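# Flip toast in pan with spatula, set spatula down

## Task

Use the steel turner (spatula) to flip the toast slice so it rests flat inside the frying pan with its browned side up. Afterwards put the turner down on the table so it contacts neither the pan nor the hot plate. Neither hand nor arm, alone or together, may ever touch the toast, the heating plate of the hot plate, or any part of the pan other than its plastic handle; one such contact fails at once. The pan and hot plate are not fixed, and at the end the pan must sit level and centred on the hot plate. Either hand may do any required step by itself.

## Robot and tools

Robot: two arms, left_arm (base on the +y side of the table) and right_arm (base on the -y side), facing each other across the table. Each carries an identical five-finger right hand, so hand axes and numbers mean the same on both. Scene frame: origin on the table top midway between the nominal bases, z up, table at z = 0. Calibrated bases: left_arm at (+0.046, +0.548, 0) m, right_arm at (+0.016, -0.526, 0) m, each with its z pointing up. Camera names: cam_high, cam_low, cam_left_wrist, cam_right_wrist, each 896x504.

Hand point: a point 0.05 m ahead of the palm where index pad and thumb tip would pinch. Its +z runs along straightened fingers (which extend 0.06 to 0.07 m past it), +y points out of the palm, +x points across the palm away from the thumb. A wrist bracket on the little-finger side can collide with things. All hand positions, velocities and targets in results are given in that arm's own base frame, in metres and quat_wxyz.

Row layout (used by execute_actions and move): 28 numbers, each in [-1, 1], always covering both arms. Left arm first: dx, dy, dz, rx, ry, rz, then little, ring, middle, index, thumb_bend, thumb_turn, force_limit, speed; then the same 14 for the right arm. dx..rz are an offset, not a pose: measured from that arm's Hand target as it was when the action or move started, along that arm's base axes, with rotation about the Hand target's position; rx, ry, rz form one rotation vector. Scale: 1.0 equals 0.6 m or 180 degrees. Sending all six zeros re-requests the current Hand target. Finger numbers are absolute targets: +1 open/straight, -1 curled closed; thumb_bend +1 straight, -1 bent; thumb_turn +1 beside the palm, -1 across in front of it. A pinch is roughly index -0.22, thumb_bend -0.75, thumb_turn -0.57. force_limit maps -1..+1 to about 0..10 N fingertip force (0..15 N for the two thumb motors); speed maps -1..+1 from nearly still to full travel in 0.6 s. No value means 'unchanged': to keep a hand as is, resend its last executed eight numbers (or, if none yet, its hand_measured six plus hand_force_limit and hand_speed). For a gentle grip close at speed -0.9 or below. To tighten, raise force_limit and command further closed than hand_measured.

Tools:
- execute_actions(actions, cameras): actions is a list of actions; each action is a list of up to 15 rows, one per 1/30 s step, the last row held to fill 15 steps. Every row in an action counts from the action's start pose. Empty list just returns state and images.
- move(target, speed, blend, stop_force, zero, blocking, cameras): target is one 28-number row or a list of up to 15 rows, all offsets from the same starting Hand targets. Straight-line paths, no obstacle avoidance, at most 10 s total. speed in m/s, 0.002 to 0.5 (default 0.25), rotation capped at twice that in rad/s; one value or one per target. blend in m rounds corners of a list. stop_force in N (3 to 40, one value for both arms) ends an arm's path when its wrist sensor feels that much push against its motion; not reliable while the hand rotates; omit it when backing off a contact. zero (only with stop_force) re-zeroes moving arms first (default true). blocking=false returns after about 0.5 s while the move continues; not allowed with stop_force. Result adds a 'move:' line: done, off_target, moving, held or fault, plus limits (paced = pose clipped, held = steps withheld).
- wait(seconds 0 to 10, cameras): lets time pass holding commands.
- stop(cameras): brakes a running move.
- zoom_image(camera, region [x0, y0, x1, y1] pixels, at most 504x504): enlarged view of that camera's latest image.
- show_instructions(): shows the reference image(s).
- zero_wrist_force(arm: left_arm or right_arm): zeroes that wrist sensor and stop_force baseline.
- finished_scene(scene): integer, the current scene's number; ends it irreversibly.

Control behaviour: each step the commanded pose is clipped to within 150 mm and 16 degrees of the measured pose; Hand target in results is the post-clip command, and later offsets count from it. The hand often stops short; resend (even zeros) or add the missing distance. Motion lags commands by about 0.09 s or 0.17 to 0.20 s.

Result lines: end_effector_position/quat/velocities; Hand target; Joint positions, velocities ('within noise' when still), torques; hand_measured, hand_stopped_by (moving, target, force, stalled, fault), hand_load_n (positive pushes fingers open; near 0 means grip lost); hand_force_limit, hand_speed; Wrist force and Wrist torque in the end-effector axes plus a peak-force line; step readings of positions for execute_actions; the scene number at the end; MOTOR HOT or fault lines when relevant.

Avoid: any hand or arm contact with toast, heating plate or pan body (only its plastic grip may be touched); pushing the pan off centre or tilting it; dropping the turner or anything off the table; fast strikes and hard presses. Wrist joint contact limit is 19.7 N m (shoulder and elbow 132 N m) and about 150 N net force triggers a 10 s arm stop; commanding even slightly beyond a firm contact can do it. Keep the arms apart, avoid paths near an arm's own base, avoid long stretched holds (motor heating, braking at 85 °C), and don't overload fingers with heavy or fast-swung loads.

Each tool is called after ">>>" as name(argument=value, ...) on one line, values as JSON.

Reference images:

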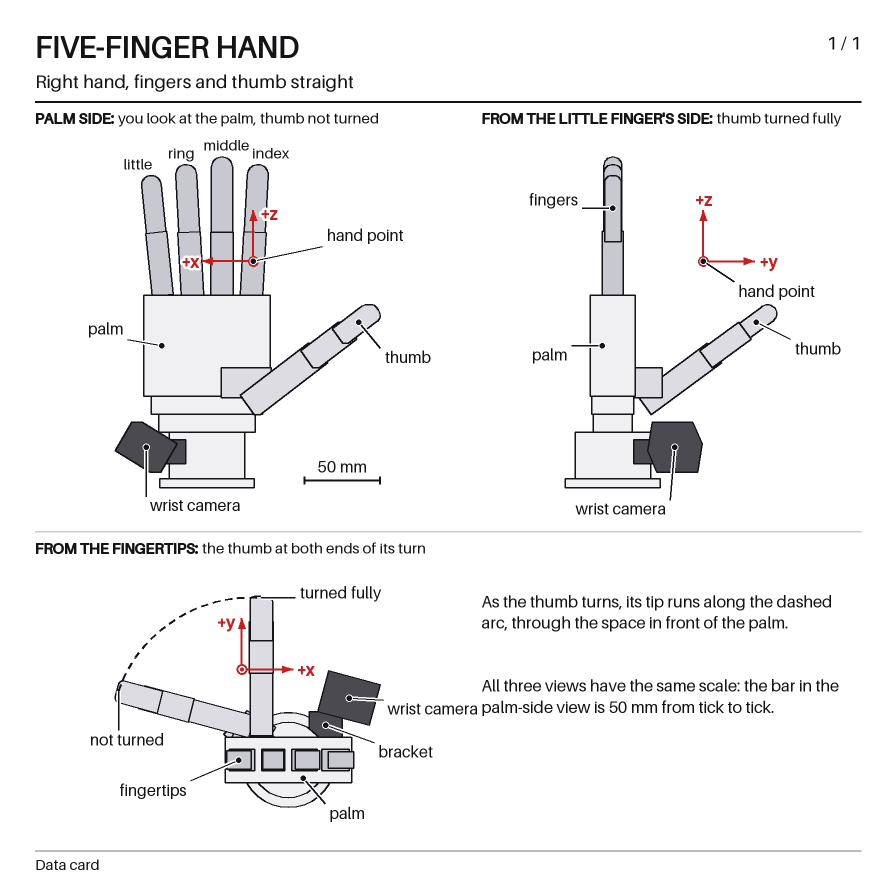

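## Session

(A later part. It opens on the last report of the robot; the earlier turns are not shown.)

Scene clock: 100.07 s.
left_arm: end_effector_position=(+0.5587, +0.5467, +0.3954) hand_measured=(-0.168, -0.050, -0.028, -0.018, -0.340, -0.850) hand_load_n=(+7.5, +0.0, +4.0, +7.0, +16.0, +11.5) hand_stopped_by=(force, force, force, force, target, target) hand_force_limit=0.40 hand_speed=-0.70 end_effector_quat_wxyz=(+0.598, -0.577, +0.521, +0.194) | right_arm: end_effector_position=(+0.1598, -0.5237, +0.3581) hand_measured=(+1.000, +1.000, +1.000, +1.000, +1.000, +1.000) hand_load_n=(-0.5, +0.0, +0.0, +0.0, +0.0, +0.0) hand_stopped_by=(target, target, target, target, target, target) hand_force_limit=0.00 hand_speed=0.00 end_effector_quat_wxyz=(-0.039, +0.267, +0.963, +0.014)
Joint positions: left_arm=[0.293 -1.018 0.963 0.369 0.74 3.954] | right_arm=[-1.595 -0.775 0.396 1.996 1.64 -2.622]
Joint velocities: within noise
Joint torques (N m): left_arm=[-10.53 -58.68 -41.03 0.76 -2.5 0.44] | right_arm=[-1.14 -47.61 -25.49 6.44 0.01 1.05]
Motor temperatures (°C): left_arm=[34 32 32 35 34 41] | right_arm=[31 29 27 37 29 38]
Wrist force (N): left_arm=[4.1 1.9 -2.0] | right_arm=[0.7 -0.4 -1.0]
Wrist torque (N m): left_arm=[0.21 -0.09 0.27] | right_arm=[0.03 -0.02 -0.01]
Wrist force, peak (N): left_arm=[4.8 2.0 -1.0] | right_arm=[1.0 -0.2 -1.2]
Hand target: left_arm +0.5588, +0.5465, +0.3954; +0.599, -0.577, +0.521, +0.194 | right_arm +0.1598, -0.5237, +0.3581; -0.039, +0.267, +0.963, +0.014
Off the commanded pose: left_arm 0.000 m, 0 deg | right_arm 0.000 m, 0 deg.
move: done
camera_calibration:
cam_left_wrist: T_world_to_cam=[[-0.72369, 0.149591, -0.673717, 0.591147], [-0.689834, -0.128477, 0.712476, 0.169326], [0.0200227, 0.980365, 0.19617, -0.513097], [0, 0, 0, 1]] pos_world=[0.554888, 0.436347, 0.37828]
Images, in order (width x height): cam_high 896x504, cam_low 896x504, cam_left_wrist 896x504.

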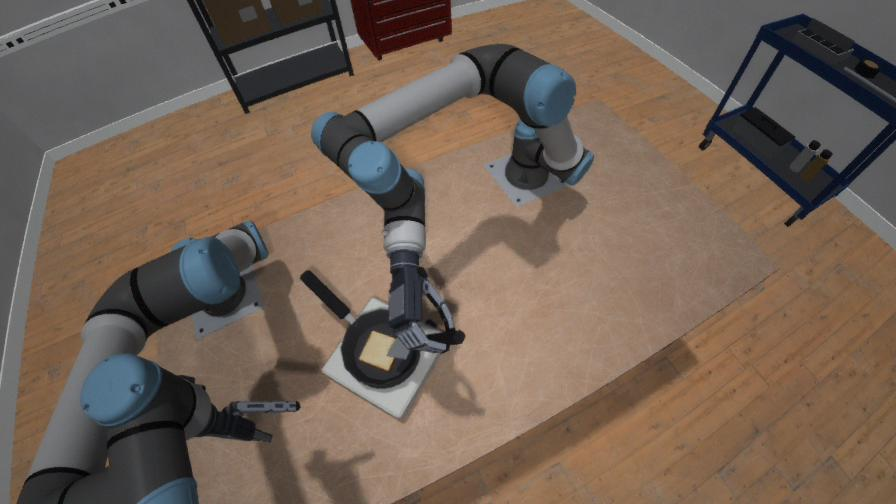

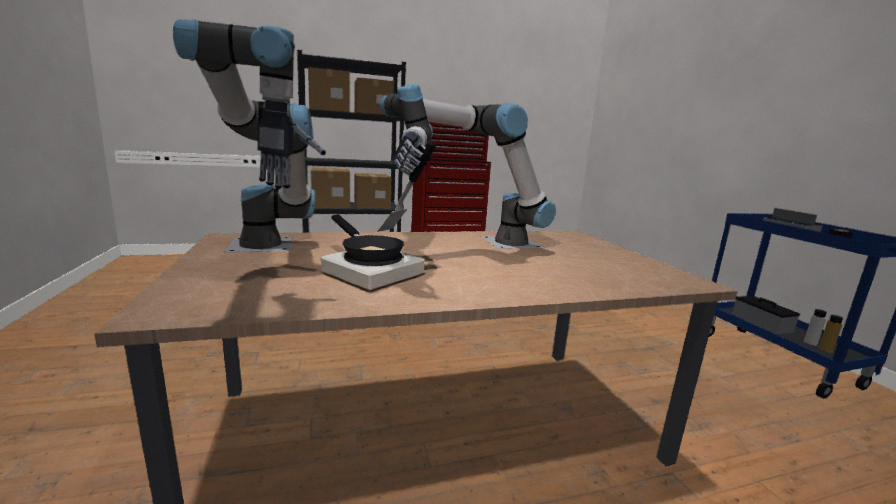

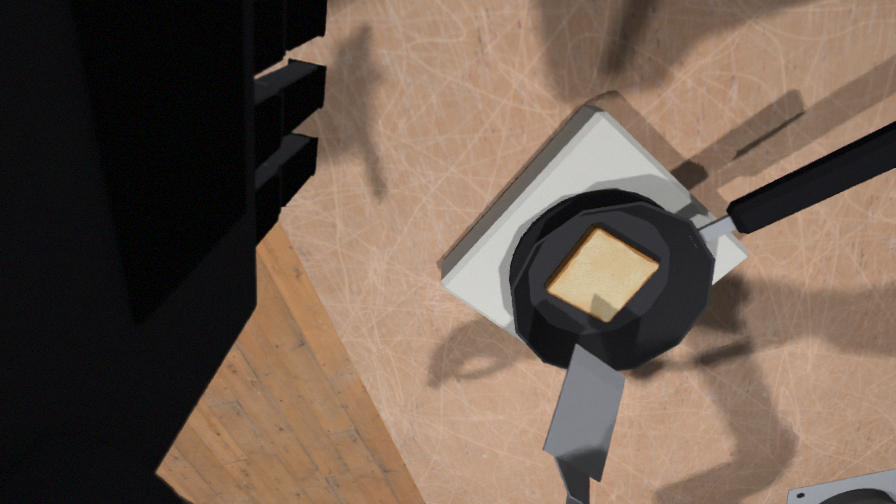

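>>> move(target=[0.0212,0.0018,-0.05,0,0,0,-0.8,-0.8,-0.8,-0.61,-0.35,-0.85,0.4,-0.7,0,0,0,0,0,0,1,1,1,1,1,1,0,0], speed=0.08, cameras=["cam_low","cam_left_wrist","cam_high"])

>>> zoom_image(camera="cam_left_wrist", region=[480, 170, 780, 450])

>>> zoom_image(camera="cam_low", region=[310, 190, 430, 300])

>>> zoom_image(camera="cam_high", region=[320, 280, 460, 420])

Scene clock: 104.77 s.
left_arm: end_effector_position=(+0.5715, +0.5476, +0.3653) hand_measured=(-0.168, -0.050, -0.028, -0.018, -0.340, -0.850) hand_load_n=(+7.5, +0.0, +4.0, +7.0, +16.0, +11.5) hand_stopped_by=(force, force, force, force, target, target) hand_force_limit=0.40 hand_speed=-0.70 end_effector_quat_wxyz=(+0.598, -0.577, +0.521, +0.194) | right_arm: end_effector_position=(+0.1598, -0.5237, +0.3581) hand_measured=(+1.000, +1.000, +1.000, +1.000, +1.000, +1.000) hand_load_n=(+0.0, +0.0, +0.0, +0.0, +0.0, +0.0) hand_stopped_by=(target, target, target, target, target, target) hand_force_limit=0.00 hand_speed=0.00 end_effector_quat_wxyz=(-0.039, +0.267, +0.963, +0.014)
Joint positions: left_arm=[0.288 -0.986 0.989 0.313 0.735 3.951] | right_arm=[-1.595 -0.775 0.396 1.996 1.64 -2.622]
Joint velocities: within noise
Joint torques (N m): left_arm=[-1.94 -58.79 -40.2 0.87 -0.71 0.58] | right_arm=[-0.23 -49.03 -24.45 6.12 0.23 1.31]
Motor temperatures (°C): left_arm=[34 32 32 35 34 41] | right_arm=[31 29 27 37 29 38]
Wrist force (N): left_arm=[4.0 1.6 -1.7] | right_arm=[0.7 -0.3 -1.2]
Wrist torque (N m): left_arm=[0.16 -0.08 0.26] | right_arm=[0.05 -0.01 -0.01]
Wrist force, peak (N): left_arm=[5.0 1.9 -1.4] | right_arm=[1.0 -0.4 -1.3]
Hand target: left_arm +0.5715, +0.5476, +0.3654; +0.599, -0.577, +0.521, +0.194 | right_arm +0.1598, -0.5237, +0.3581; -0.039, +0.267, +0.963, +0.014
Off the commanded pose: left_arm 0.000 m, 0 deg | right_arm 0.000 m, 0 deg.
move: done
camera_calibration:
cam_left_wrist: T_world_to_cam=[[-0.723632, 0.149578, -0.673782, 0.580018], [-0.689894, -0.12836, 0.71244, 0.199751], [0.0200788, 0.980383, 0.196078, -0.508322], [0, 0, 0, 1]] pos_world=[0.567734, 0.437232, 0.348166]
Images, in order (width x height): cam_high 896x504, cam_low 896x504, cam_left_wrist 896x504.

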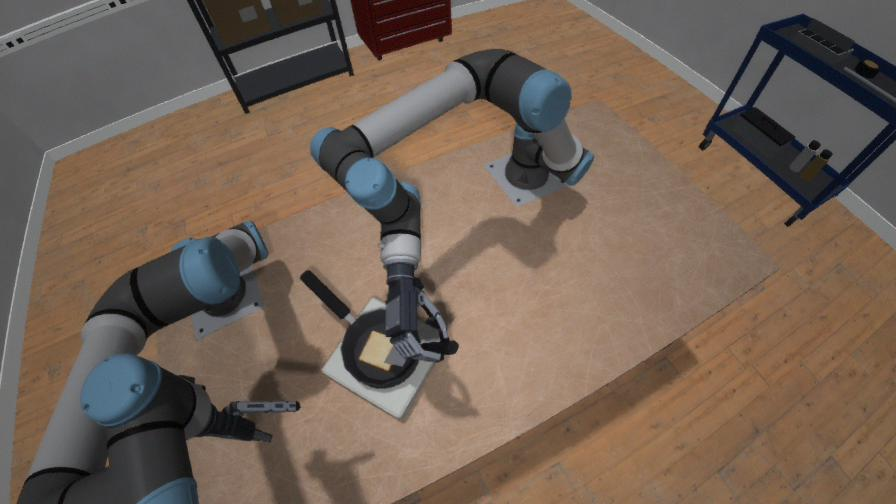

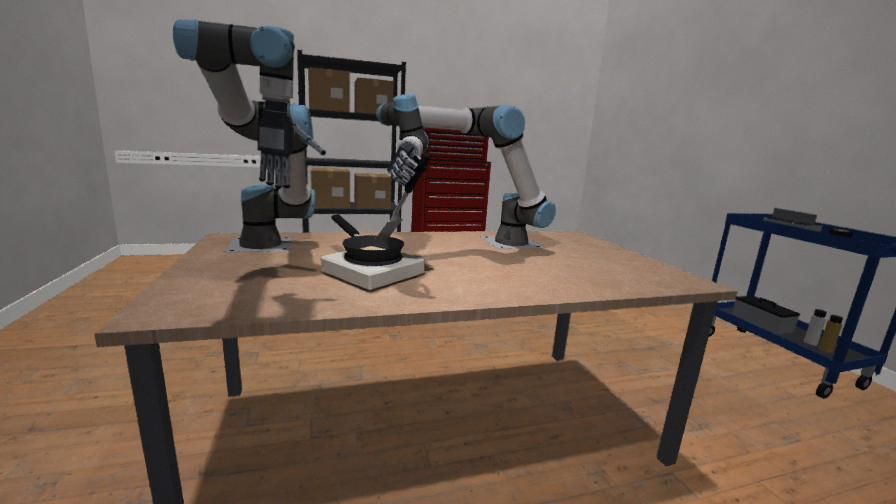

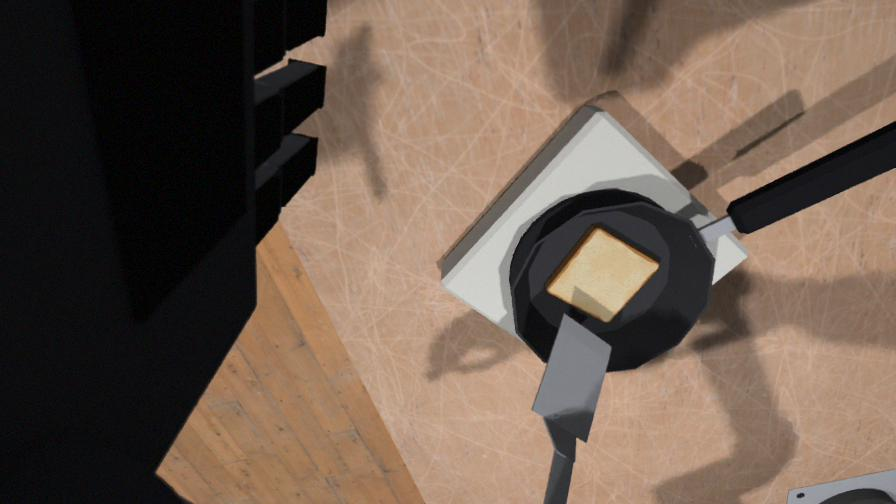

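Scaled by 1.680 from the camera's 896x504 image, which has a finer 1280x720 frame.

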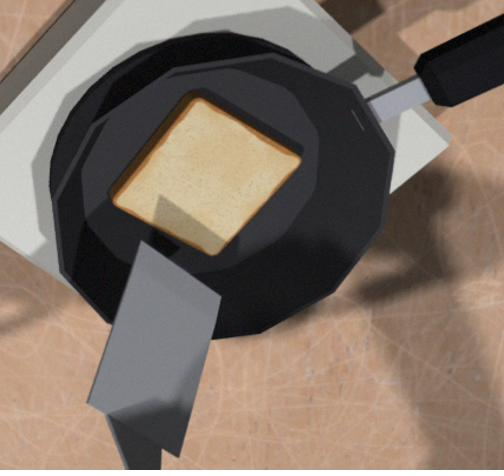

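Scaled by 4.200 from the camera's 896x504 image, which has a finer 1280x720 frame.

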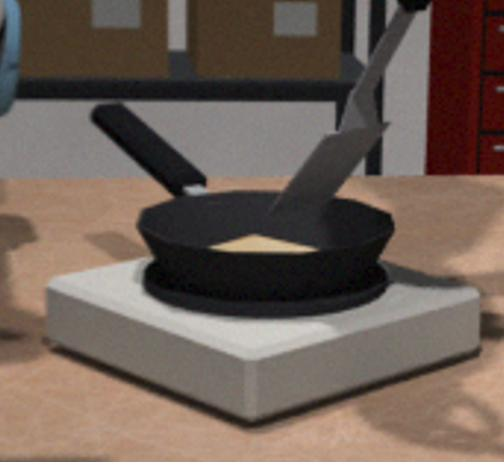

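Scaled by 3.600 from the camera's 896x504 image, which has a finer 1280x720 frame.

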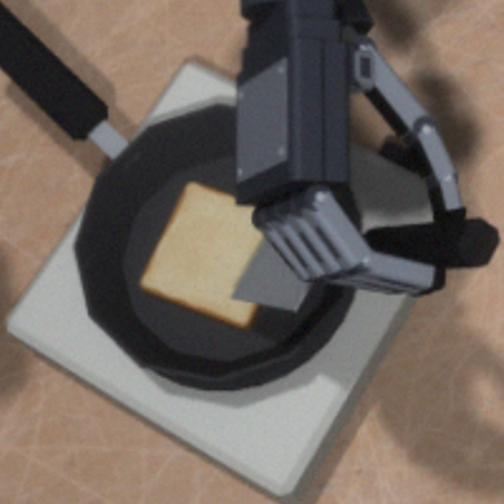

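>>> move(target=[-0.0132,-0.0127,-0.05,0,0,0,-0.8,-0.8,-0.8,-0.61,-0.35,-0.85,0.4,-0.7,0,0,0,0,0,0,1,1,1,1,1,1,0,0], speed=0.05, stop_force=4, cameras=["cam_low","cam_left_wrist"])

>>> zoom_image(camera="cam_left_wrist", region=[480, 170, 780, 450])

>>> zoom_image(camera="cam_low", region=[310, 190, 430, 300])

Scene clock: 112.77 s.
left_arm: end_effector_position=(+0.5636, +0.5400, +0.3354) hand_measured=(-0.168, -0.050, -0.028, -0.018, -0.340, -0.850) hand_load_n=(+8.0, +0.0, +4.0, +7.0, +16.0, +11.5) hand_stopped_by=(force, force, force, force, target, target) hand_force_limit=0.40 hand_speed=-0.70 end_effector_quat_wxyz=(+0.599, -0.577, +0.521, +0.194) | right_arm: end_effector_position=(+0.1598, -0.5237, +0.3581) hand_measured=(+1.000, +1.000, +1.000, +1.000, +1.000, +1.000) hand_load_n=(+0.0, +0.0, +0.0, +0.0, +0.0, +0.0) hand_stopped_by=(target, target, target, target, target, target) hand_force_limit=0.00 hand_speed=0.00 end_effector_quat_wxyz=(-0.039, +0.267, +0.963, +0.014)
Joint positions: left_arm=[0.28 -1.011 1.105 0.224 0.727 3.948] | right_arm=[-1.595 -0.775 0.396 1.996 1.64 -2.622]
Joint velocities: within noise
Joint torques (N m): left_arm=[10.52 -46.7 -38.76 -1.3 0.86 2.21] | right_arm=[0.55 -48.58 -23.69 6.02 0.47 1.29]
Motor temperatures (°C): left_arm=[34 32 32 35 34 41] | right_arm=[31 29 27 37 29 38]
Wrist force (N): left_arm=[3.9 1.8 -1.7] | right_arm=[0.6 -0.6 -0.9]
Wrist torque (N m): left_arm=[0.17 -0.07 0.25] | right_arm=[0.00 -0.02 -0.02]
Wrist force, peak (N): left_arm=[4.4 2.1 -2.1] | right_arm=[0.8 -0.4 -1.2]
Hand target: left_arm +0.5636, +0.5400, +0.3354; +0.599, -0.577, +0.521, +0.194 | right_arm +0.1598, -0.5237, +0.3581; -0.039, +0.267, +0.963, +0.014
Off the commanded pose: left_arm 0.000 m, 0 deg | right_arm 0.000 m, 0 deg.
move: done
camera_calibration:
cam_left_wrist: T_world_to_cam=[[-0.723507, 0.14966, -0.673899, 0.555234], [-0.690026, -0.128437, 0.712298, 0.214737], [0.0200493, 0.98036, 0.196194, -0.494919], [0, 0, 0, 1]] pos_world=[0.559812, 0.429683, 0.318315]
Images, in order (width x height): cam_low 896x504, cam_left_wrist 896x504.

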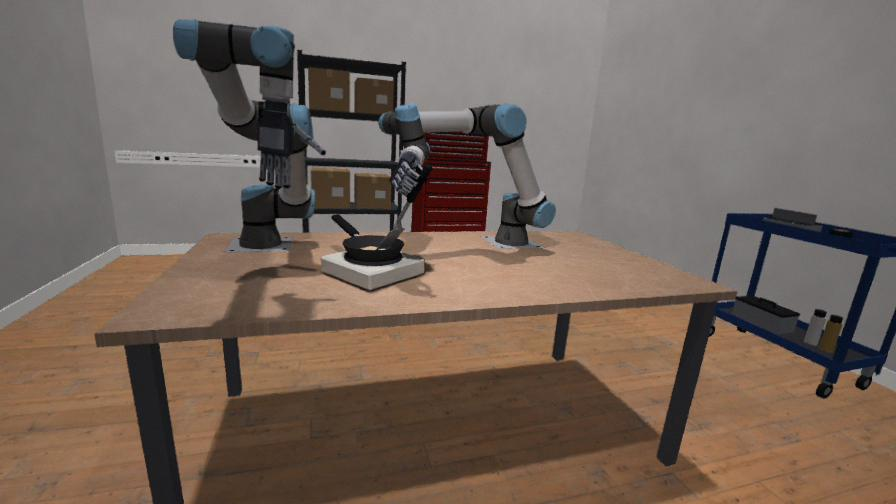

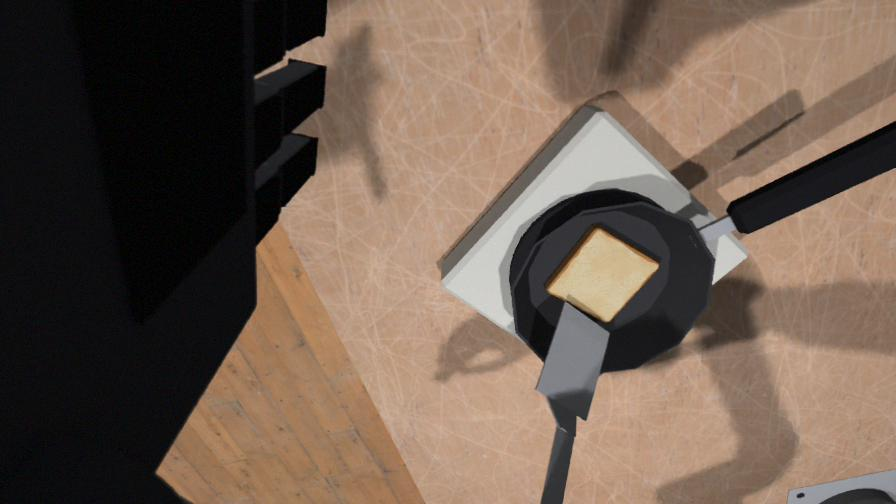

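Scaled by 1.680 from the camera's 896x504 image, which has a finer 1280x720 frame.

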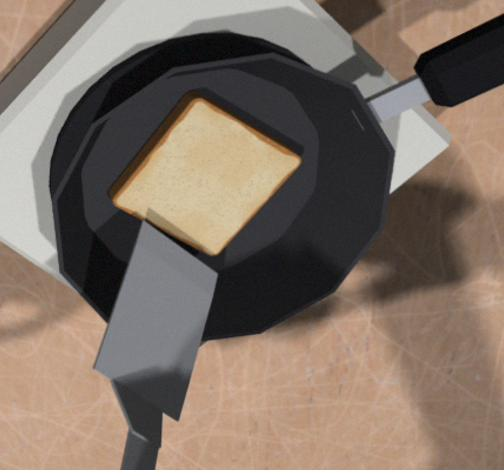

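Scaled by 4.200 from the camera's 896x504 image, which has a finer 1280x720 frame.

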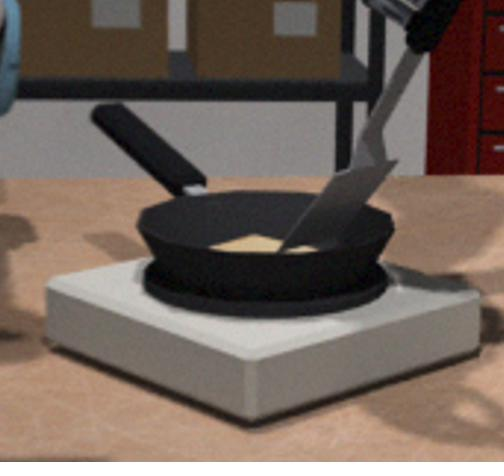

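>>> move(target=[0.0005,0.0235,-0.0167,0,0,0,-0.8,-0.8,-0.8,-0.61,-0.35,-0.85,0.4,-0.7,0,0,0,0,0,0,1,1,1,1,1,1,0,0], speed=0.04, stop_force=4, cameras=["cam_low","cam_left_wrist"])

>>> zoom_image(camera="cam_left_wrist", region=[480, 170, 780, 450])

Scene clock: 116.23 s.
left_arm: end_effector_position=(+0.5639, +0.5541, +0.3254) hand_measured=(-0.168, -0.050, -0.028, -0.018, -0.340, -0.850) hand_load_n=(+8.0, +0.0, +4.0, +7.0, +16.0, +11.5) hand_stopped_by=(force, force, force, force, target, target) hand_force_limit=0.40 hand_speed=-0.70 end_effector_quat_wxyz=(+0.599, -0.577, +0.521, +0.194) | right_arm: end_effector_position=(+0.1598, -0.5237, +0.3581) hand_measured=(+1.000, +1.000, +1.000, +1.000, +1.000, +1.000) hand_load_n=(+0.0, +0.0, +0.0, +0.0, -0.5, +0.0) hand_stopped_by=(target, target, target, target, target, target) hand_force_limit=0.00 hand_speed=0.00 end_effector_quat_wxyz=(-0.039, +0.267, +0.963, +0.014)
Joint positions: left_arm=[0.303 -0.991 1.099 0.203 0.749 3.958] | right_arm=[-1.595 -0.775 0.396 1.996 1.64 -2.622]
Joint velocities: within noise
Joint torques (N m): left_arm=[-12.42 -59.85 -15.59 0.55 -2.06 -2.01] | right_arm=[0.04 -49.15 -23.58 5.91 0.7 1.46]
Motor temperatures (°C): left_arm=[34 32 32 35 34 41] | right_arm=[31 29 27 37 29 38]
Wrist force (N): left_arm=[4.2 1.8 -1.8] | right_arm=[0.7 -0.5 -1.1]
Wrist torque (N m): left_arm=[0.19 -0.11 0.27] | right_arm=[0.03 -0.03 0.00]
Wrist force, peak (N): left_arm=[4.5 2.0 -1.5] | right_arm=[0.7 -0.5 -1.3]
Hand target: left_arm +0.5639, +0.5541, +0.3254; +0.599, -0.577, +0.521, +0.194 | right_arm +0.1598, -0.5237, +0.3581; -0.039, +0.267, +0.963, +0.014
Off the commanded pose: left_arm 0.000 m, 0 deg | right_arm 0.000 m, 0 deg.
move: done
camera_calibration:
cam_left_wrist: T_world_to_cam=[[-0.723509, 0.149658, -0.673897, 0.546588], [-0.690023, -0.128438, 0.7123, 0.223891], [0.0200476, 0.98036, 0.196193, -0.506781], [0, 0, 0, 1]] pos_world=[0.560111, 0.443783, 0.308293]
Images, in order (width x height): cam_low 896x504, cam_left_wrist 896x504.

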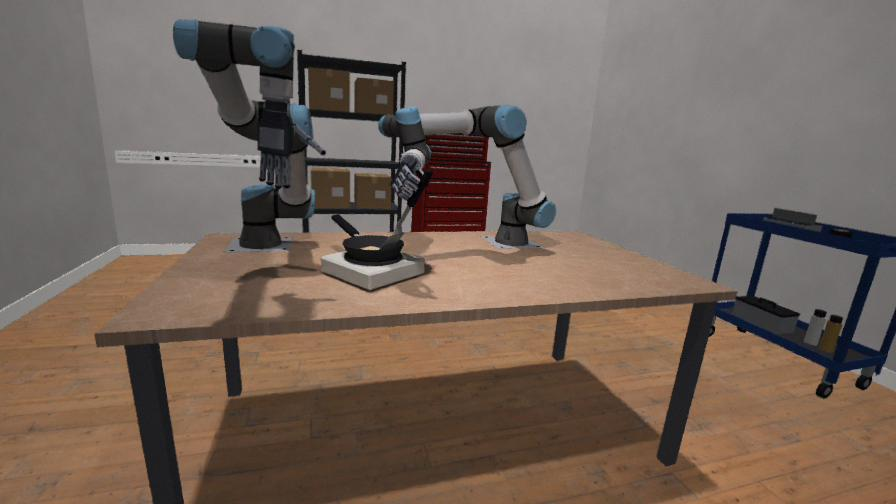

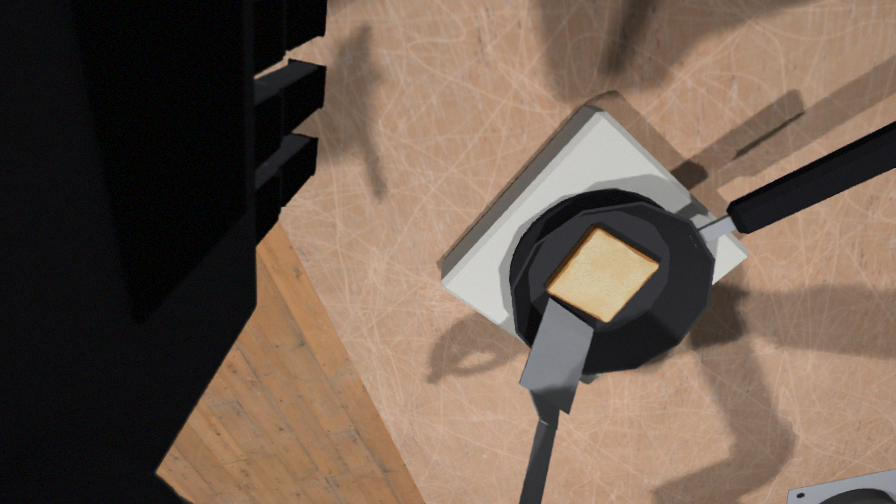

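Scaled by 1.680 from the camera's 896x504 image, which has a finer 1280x720 frame.

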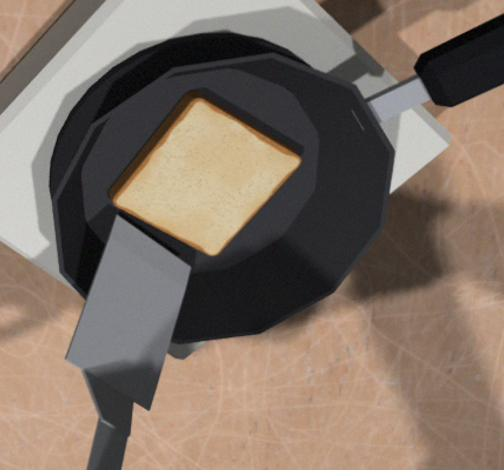

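>>> move(target=[0,0,-0.05,0,0,0,-0.8,-0.8,-0.8,-0.61,-0.35,-0.85,0.4,-0.7,0,0,0,0,0,0,1,1,1,1,1,1,0,0], speed=0.02, stop_force=3.5, cameras=["cam_low","cam_left_wrist"])

>>> zoom_image(camera="cam_left_wrist", region=[480, 170, 780, 450])

>>> zoom_image(camera="cam_low", region=[310, 190, 430, 300])

Scene clock: 119.20 s.
left_arm: end_effector_position=(+0.5639, +0.5541, +0.3106) hand_measured=(-0.168, -0.050, -0.028, -0.018, -0.340, -0.850) hand_load_n=(+7.0, +0.0, +4.0, +7.0, +16.0, +11.5) hand_stopped_by=(force, force, force, force, target, target) hand_force_limit=0.40 hand_speed=-0.70 end_effector_quat_wxyz=(+0.599, -0.577, +0.521, +0.194) | right_arm: end_effector_position=(+0.1598, -0.5237, +0.3581) hand_measured=(+1.000, +1.000, +1.000, +1.000, +1.000, +1.000) hand_load_n=(+0.0, +0.0, +0.0, +0.0, +0.0, +0.0) hand_stopped_by=(target, target, target, target, target, target) hand_force_limit=0.00 hand_speed=0.00 end_effector_quat_wxyz=(-0.039, +0.267, +0.963, +0.014)
Joint positions: left_arm=[0.303 -0.986 1.129 0.168 0.749 3.958] | right_arm=[-1.595 -0.775 0.396 1.996 1.64 -2.622]
Joint velocities: within noise
Joint torques (N m): left_arm=[-9.87 -59.36 -39.24 -1.28 0.77 -1.23] | right_arm=[-0.12 -48.99 -21.99 5.93 0.85 1.34]
Motor temperatures (°C): left_arm=[34 32 32 35 34 41] | right_arm=[31 29 27 37 29 38]
Wrist force (N): left_arm=[3.8 1.5 -2.3] | right_arm=[0.5 -0.5 -0.7]
Wrist torque (N m): left_arm=[0.23 -0.02 0.13] | right_arm=[0.00 -0.01 -0.02]
Wrist force, peak (N): left_arm=[4.4 2.0 -2.0] | right_arm=[0.7 -0.4 -1.3]
Hand target: left_arm +0.5639, +0.5541, +0.3106; +0.599, -0.577, +0.521, +0.194 (not the last commanded pose) | right_arm +0.1598, -0.5237, +0.3581; -0.039, +0.267, +0.963, +0.014
Off the commanded pose: left_arm 0.015 m, 0 deg | right_arm 0.000 m, 0 deg.
move: contact (left_arm)
camera_calibration:
cam_left_wrist: T_world_to_cam=[[-0.723472, 0.149611, -0.673947, 0.536593], [-0.690065, -0.128469, 0.712254, 0.234534], [0.0199798, 0.980363, 0.196185, -0.503823], [0, 0, 0, 1]] pos_world=[0.56012, 0.44378, 0.29343]
Images, in order (width x height): cam_low 896x504, cam_left_wrist 896x504.

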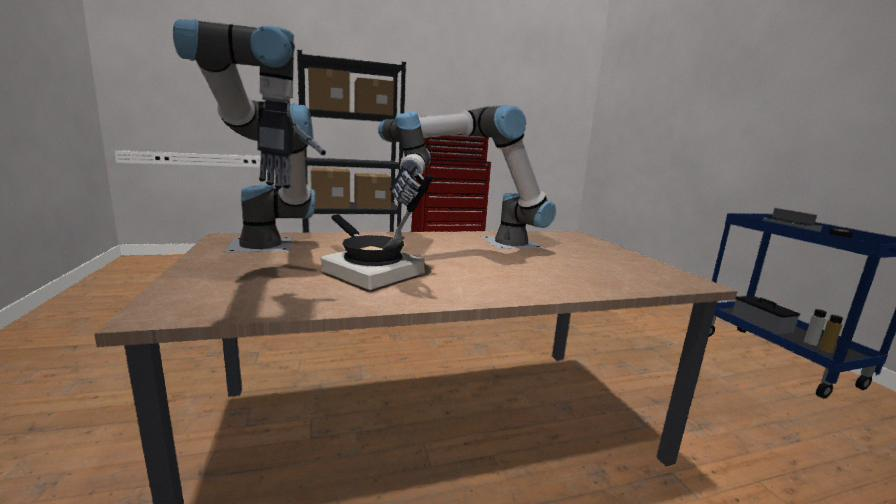

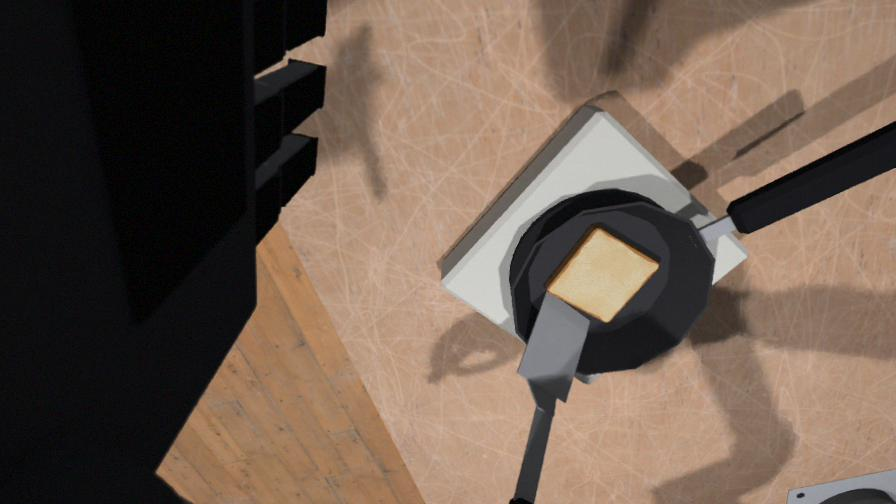

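Scaled by 1.680 from the camera's 896x504 image, which has a finer 1280x720 frame.

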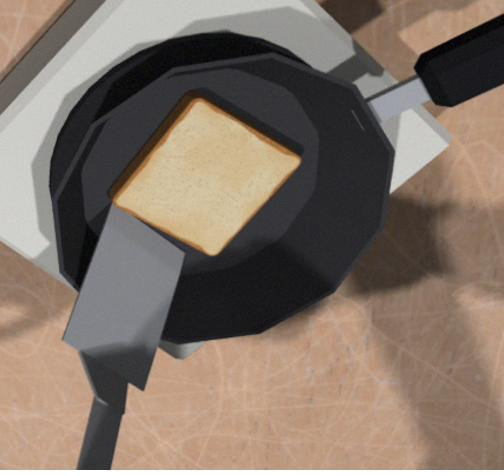

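Scaled by 4.200 from the camera's 896x504 image, which has a finer 1280x720 frame.

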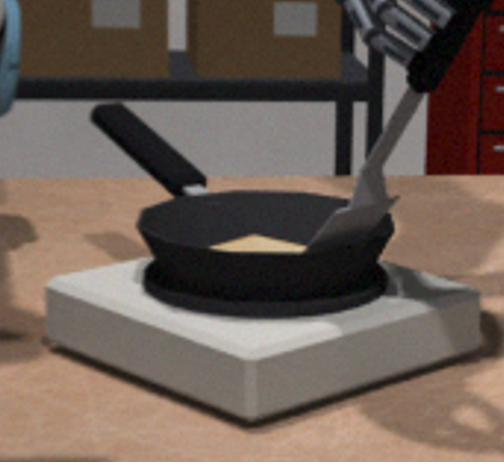

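>>> move(target=[-0.0027,-0.0163,0.0067,0,0,0,-0.8,-0.8,-0.8,-0.61,-0.35,-0.85,0.4,-0.7,0,0,0,0,0,0,1,1,1,1,1,1,0,0], speed=0.03, cameras=[])

>>> move(target=[0,0,-0.04,0,0,0,-0.8,-0.8,-0.8,-0.61,-0.35,-0.85,0.4,-0.7,0,0,0,0,0,0,1,1,1,1,1,1,0,0], speed=0.02, stop_force=3.5, cameras=["cam_low","cam_left_wrist"])

>>> zoom_image(camera="cam_left_wrist", region=[480, 170, 780, 450])

Scene clock: 124.10 s.
left_arm: end_effector_position=(+0.5623, +0.5441, +0.3145) hand_measured=(-0.168, -0.050, -0.028, -0.018, -0.340, -0.850) hand_load_n=(+7.5, +0.0, +4.0, +6.5, +16.0, +11.5) hand_stopped_by=(force, force, force, force, target, target) hand_force_limit=0.40 hand_speed=-0.70 end_effector_quat_wxyz=(+0.598, -0.577, +0.521, +0.194) | right_arm: end_effector_position=(+0.1598, -0.5237, +0.3581) hand_measured=(+1.000, +1.000, +1.000, +1.000, +1.000, +1.000) hand_load_n=(+0.0, +0.5, +0.0, +0.0, +0.0, +0.0) hand_stopped_by=(target, target, target, target, target, target) hand_force_limit=0.00 hand_speed=0.00 end_effector_quat_wxyz=(-0.039, +0.267, +0.963, +0.014)
Joint positions: left_arm=[0.287 -1.003 1.146 0.173 0.734 3.951] | right_arm=[-1.595 -0.775 0.396 1.996 1.64 -2.622]
Joint velocities: within noise
Joint torques (N m): left_arm=[8.12 -45.55 -37.3 -0.93 0.85 -0.2] | right_arm=[-0.36 -49.07 -21.47 5.75 0.95 1.32]
Motor temperatures (°C): left_arm=[34 32 32 35 34 41] | right_arm=[31 29 27 37 29 38]
Wrist force (N): left_arm=[3.9 1.6 -2.2] | right_arm=[0.9 -0.4 -1.1]
Wrist torque (N m): left_arm=[0.21 -0.09 0.28] | right_arm=[0.04 -0.05 0.01]
Wrist force, peak (N): left_arm=[4.6 2.1 -1.6] | right_arm=[0.8 -0.6 -1.2]
Hand target: left_arm +0.5623, +0.5443, +0.3146; +0.599, -0.577, +0.521, +0.194 | right_arm +0.1598, -0.5237, +0.3581; -0.039, +0.267, +0.963, +0.014
Off the commanded pose: left_arm 0.000 m, 0 deg | right_arm 0.000 m, 0 deg.
move: done
No camera images: "cameras" was empty.

Scene clock: 125.33 s.
left_arm: end_effector_position=(+0.5623, +0.5443, +0.3109) hand_measured=(-0.168, -0.050, -0.028, -0.018, -0.340, -0.850) hand_load_n=(+7.0, +0.0, +4.0, +7.0, +16.0, +12.0) hand_stopped_by=(force, force, force, force, target, target) hand_force_limit=0.40 hand_speed=-0.70 end_effector_quat_wxyz=(+0.599, -0.577, +0.521, +0.194) | right_arm: end_effector_position=(+0.1598, -0.5237, +0.3581) hand_measured=(+1.000, +1.000, +1.000, +1.000, +1.000, +1.000) hand_load_n=(+0.0, +0.0, +0.0, +0.0, +0.0, +0.0) hand_stopped_by=(target, target, target, target, target, target) hand_force_limit=0.00 hand_speed=0.00 end_effector_quat_wxyz=(-0.039, +0.267, +0.963, +0.014)
Joint positions: left_arm=[0.288 -1.001 1.153 0.165 0.734 3.951] | right_arm=[-1.595 -0.775 0.396 1.996 1.64 -2.622]
Joint velocities: within noise
Joint torques (N m): left_arm=[-3.5 -58.64 -39.19 -1.11 -0.38 1.47] | right_arm=[0.87 -49.36 -21.1 5.86 0.97 1.39]
Motor temperatures (°C): left_arm=[34 32 32 35 34 41] | right_arm=[31 29 27 37 29 38]
Wrist force (N): left_arm=[3.7 1.5 -1.8] | right_arm=[0.6 -0.4 -1.0]
Wrist torque (N m): left_arm=[0.16 -0.01 0.14] | right_arm=[0.04 -0.02 -0.01]
Wrist force, peak (N): left_arm=[4.2 2.2 -1.4] | right_arm=[0.9 -0.4 -1.1]
Hand target: left_arm +0.5623, +0.5443, +0.3109; +0.599, -0.577, +0.521, +0.194 (not the last commanded pose) | right_arm +0.1598, -0.5237, +0.3581; -0.039, +0.267, +0.963, +0.014
Off the commanded pose: left_arm 0.020 m, 0 deg | right_arm 0.000 m, 0 deg.
move: contact (left_arm)
camera_calibration:
cam_left_wrist: T_world_to_cam=[[-0.723338, 0.149588, -0.674097, 0.537141], [-0.690206, -0.128441, 0.712122, 0.232026], [0.0199433, 0.980371, 0.196152, -0.49423], [0, 0, 0, 1]] pos_world=[0.558537, 0.43398, 0.293798]
Images, in order (width x height): cam_low 896x504, cam_left_wrist 896x504.

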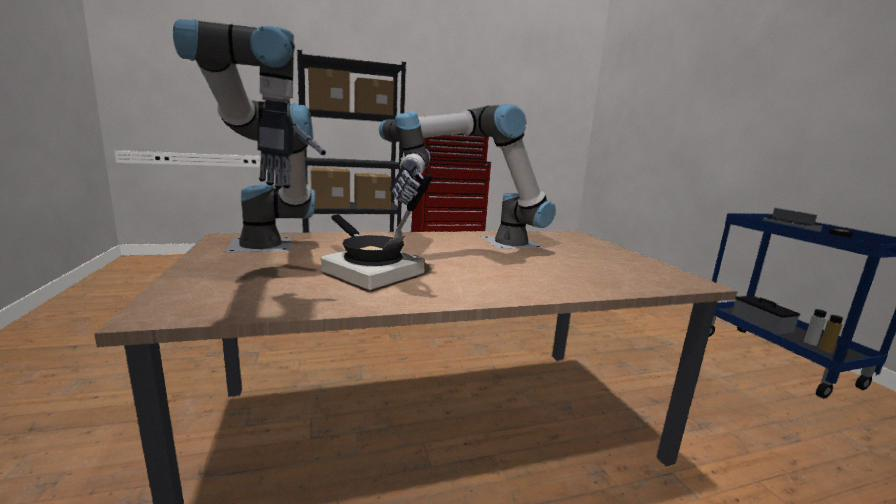

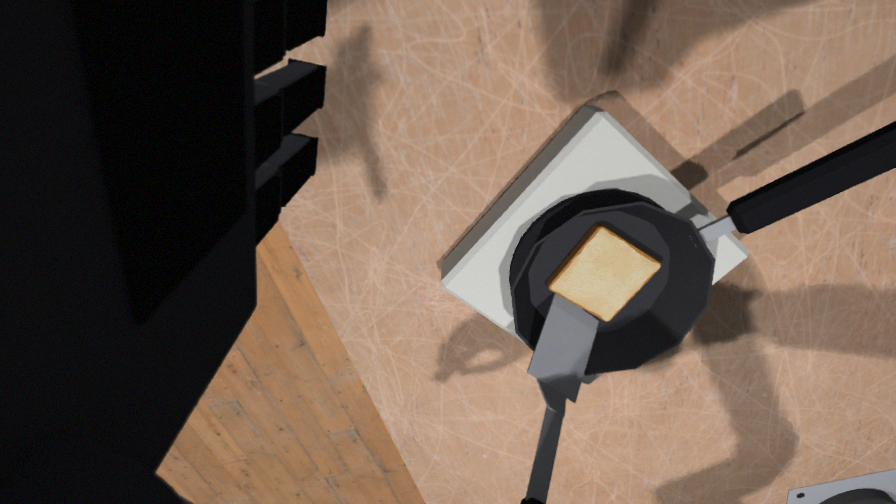

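Scaled by 1.680 from the camera's 896x504 image, which has a finer 1280x720 frame.

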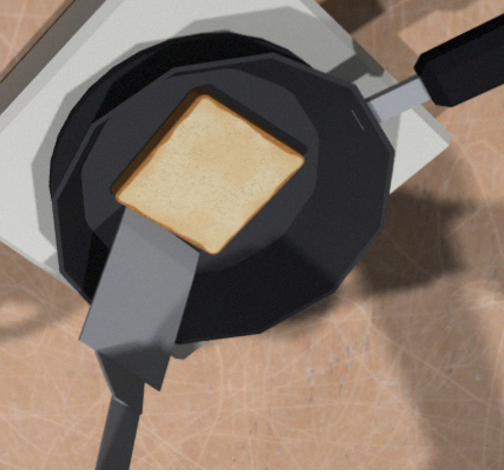

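>>> move(target=[0.0254,-0.0265,0.001,0,0,0,-0.8,-0.8,-0.8,-0.61,-0.35,-0.85,0.4,-0.7,0,0,0,0,0,0,1,1,1,1,1,1,0,0], speed=0.03, stop_force=5, cameras=["cam_low","cam_left_wrist"])

>>> zoom_image(camera="cam_left_wrist", region=[480, 170, 780, 450])

Scene clock: 130.33 s.
left_arm: end_effector_position=(+0.5776, +0.5284, +0.3115) hand_measured=(-0.168, -0.050, -0.028, -0.018, -0.340, -0.850) hand_load_n=(+7.5, +0.0, +4.0, +6.5, +16.5, +11.5) hand_stopped_by=(force, force, force, force, target, target) hand_force_limit=0.40 hand_speed=-0.70 end_effector_quat_wxyz=(+0.599, -0.577, +0.521, +0.194) | right_arm: end_effector_position=(+0.1598, -0.5237, +0.3581) hand_measured=(+1.000, +1.000, +1.000, +1.000, +1.000, +1.000) hand_load_n=(+0.0, +0.0, +0.0, +0.0, +0.0, +0.0) hand_stopped_by=(target, target, target, target, target, target) hand_force_limit=0.00 hand_speed=0.00 end_effector_quat_wxyz=(-0.039, +0.267, +0.963, +0.014)
Joint positions: left_arm=[0.255 -0.983 1.123 0.188 0.703 3.935] | right_arm=[-1.595 -0.775 0.396 1.996 1.64 -2.622]
Joint velocities: within noise
Joint torques (N m): left_arm=[10.92 -58.03 -16.83 -1.27 1.07 2.19] | right_arm=[0.74 -49.6 -19.5 5.55 0.81 1.36]
Motor temperatures (°C): left_arm=[34 32 32 35 34 41] | right_arm=[31 29 27 37 29 38]
Wrist force (N): left_arm=[1.9 1.5 -1.8] | right_arm=[0.7 -0.3 -1.1]
Wrist torque (N m): left_arm=[0.20 -0.09 0.23] | right_arm=[0.05 -0.02 0.00]
Wrist force, peak (N): left_arm=[3.8 1.5 -2.5] | right_arm=[0.8 -0.5 -1.2]
Hand target: left_arm +0.5776, +0.5284, +0.3115; +0.599, -0.577, +0.521, +0.194 | right_arm +0.1598, -0.5237, +0.3581; -0.039, +0.267, +0.963, +0.014
Off the commanded pose: left_arm 0.000 m, 0 deg | right_arm 0.000 m, 0 deg.
move: done
camera_calibration:
cam_left_wrist: T_world_to_cam=[[-0.723336, 0.149609, -0.674093, 0.55095], [-0.690207, -0.128422, 0.712125, 0.240077], [0.0199718, 0.98037, 0.196154, -0.479056], [0, 0, 0, 1]] pos_world=[0.573793, 0.418056, 0.294396]
Images, in order (width x height): cam_low 896x504, cam_left_wrist 896x504.

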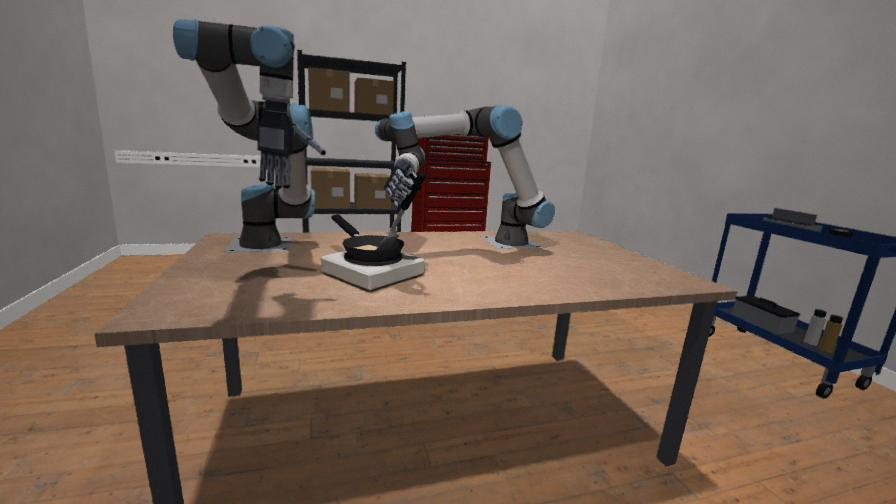

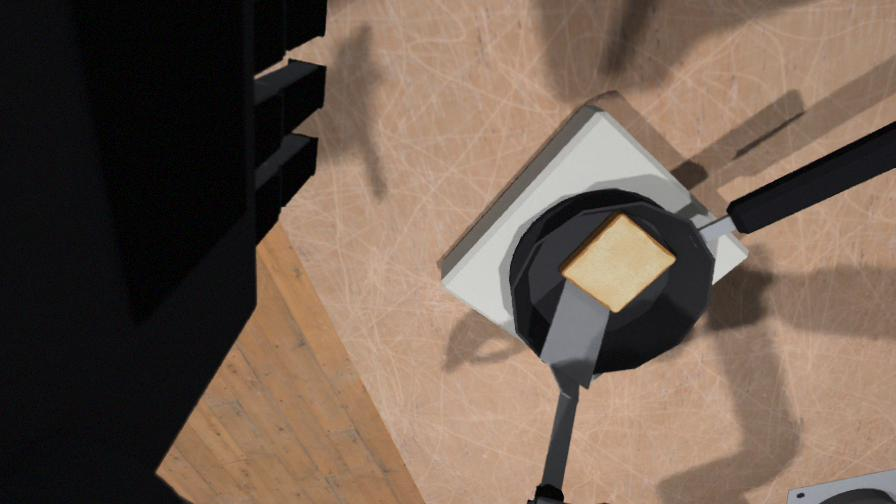

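Scaled by 1.680 from the camera's 896x504 image, which has a finer 1280x720 frame.

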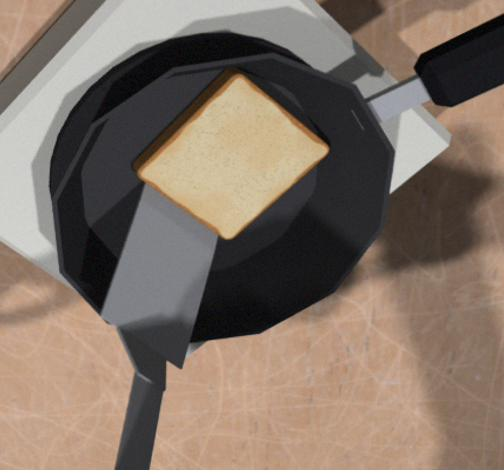

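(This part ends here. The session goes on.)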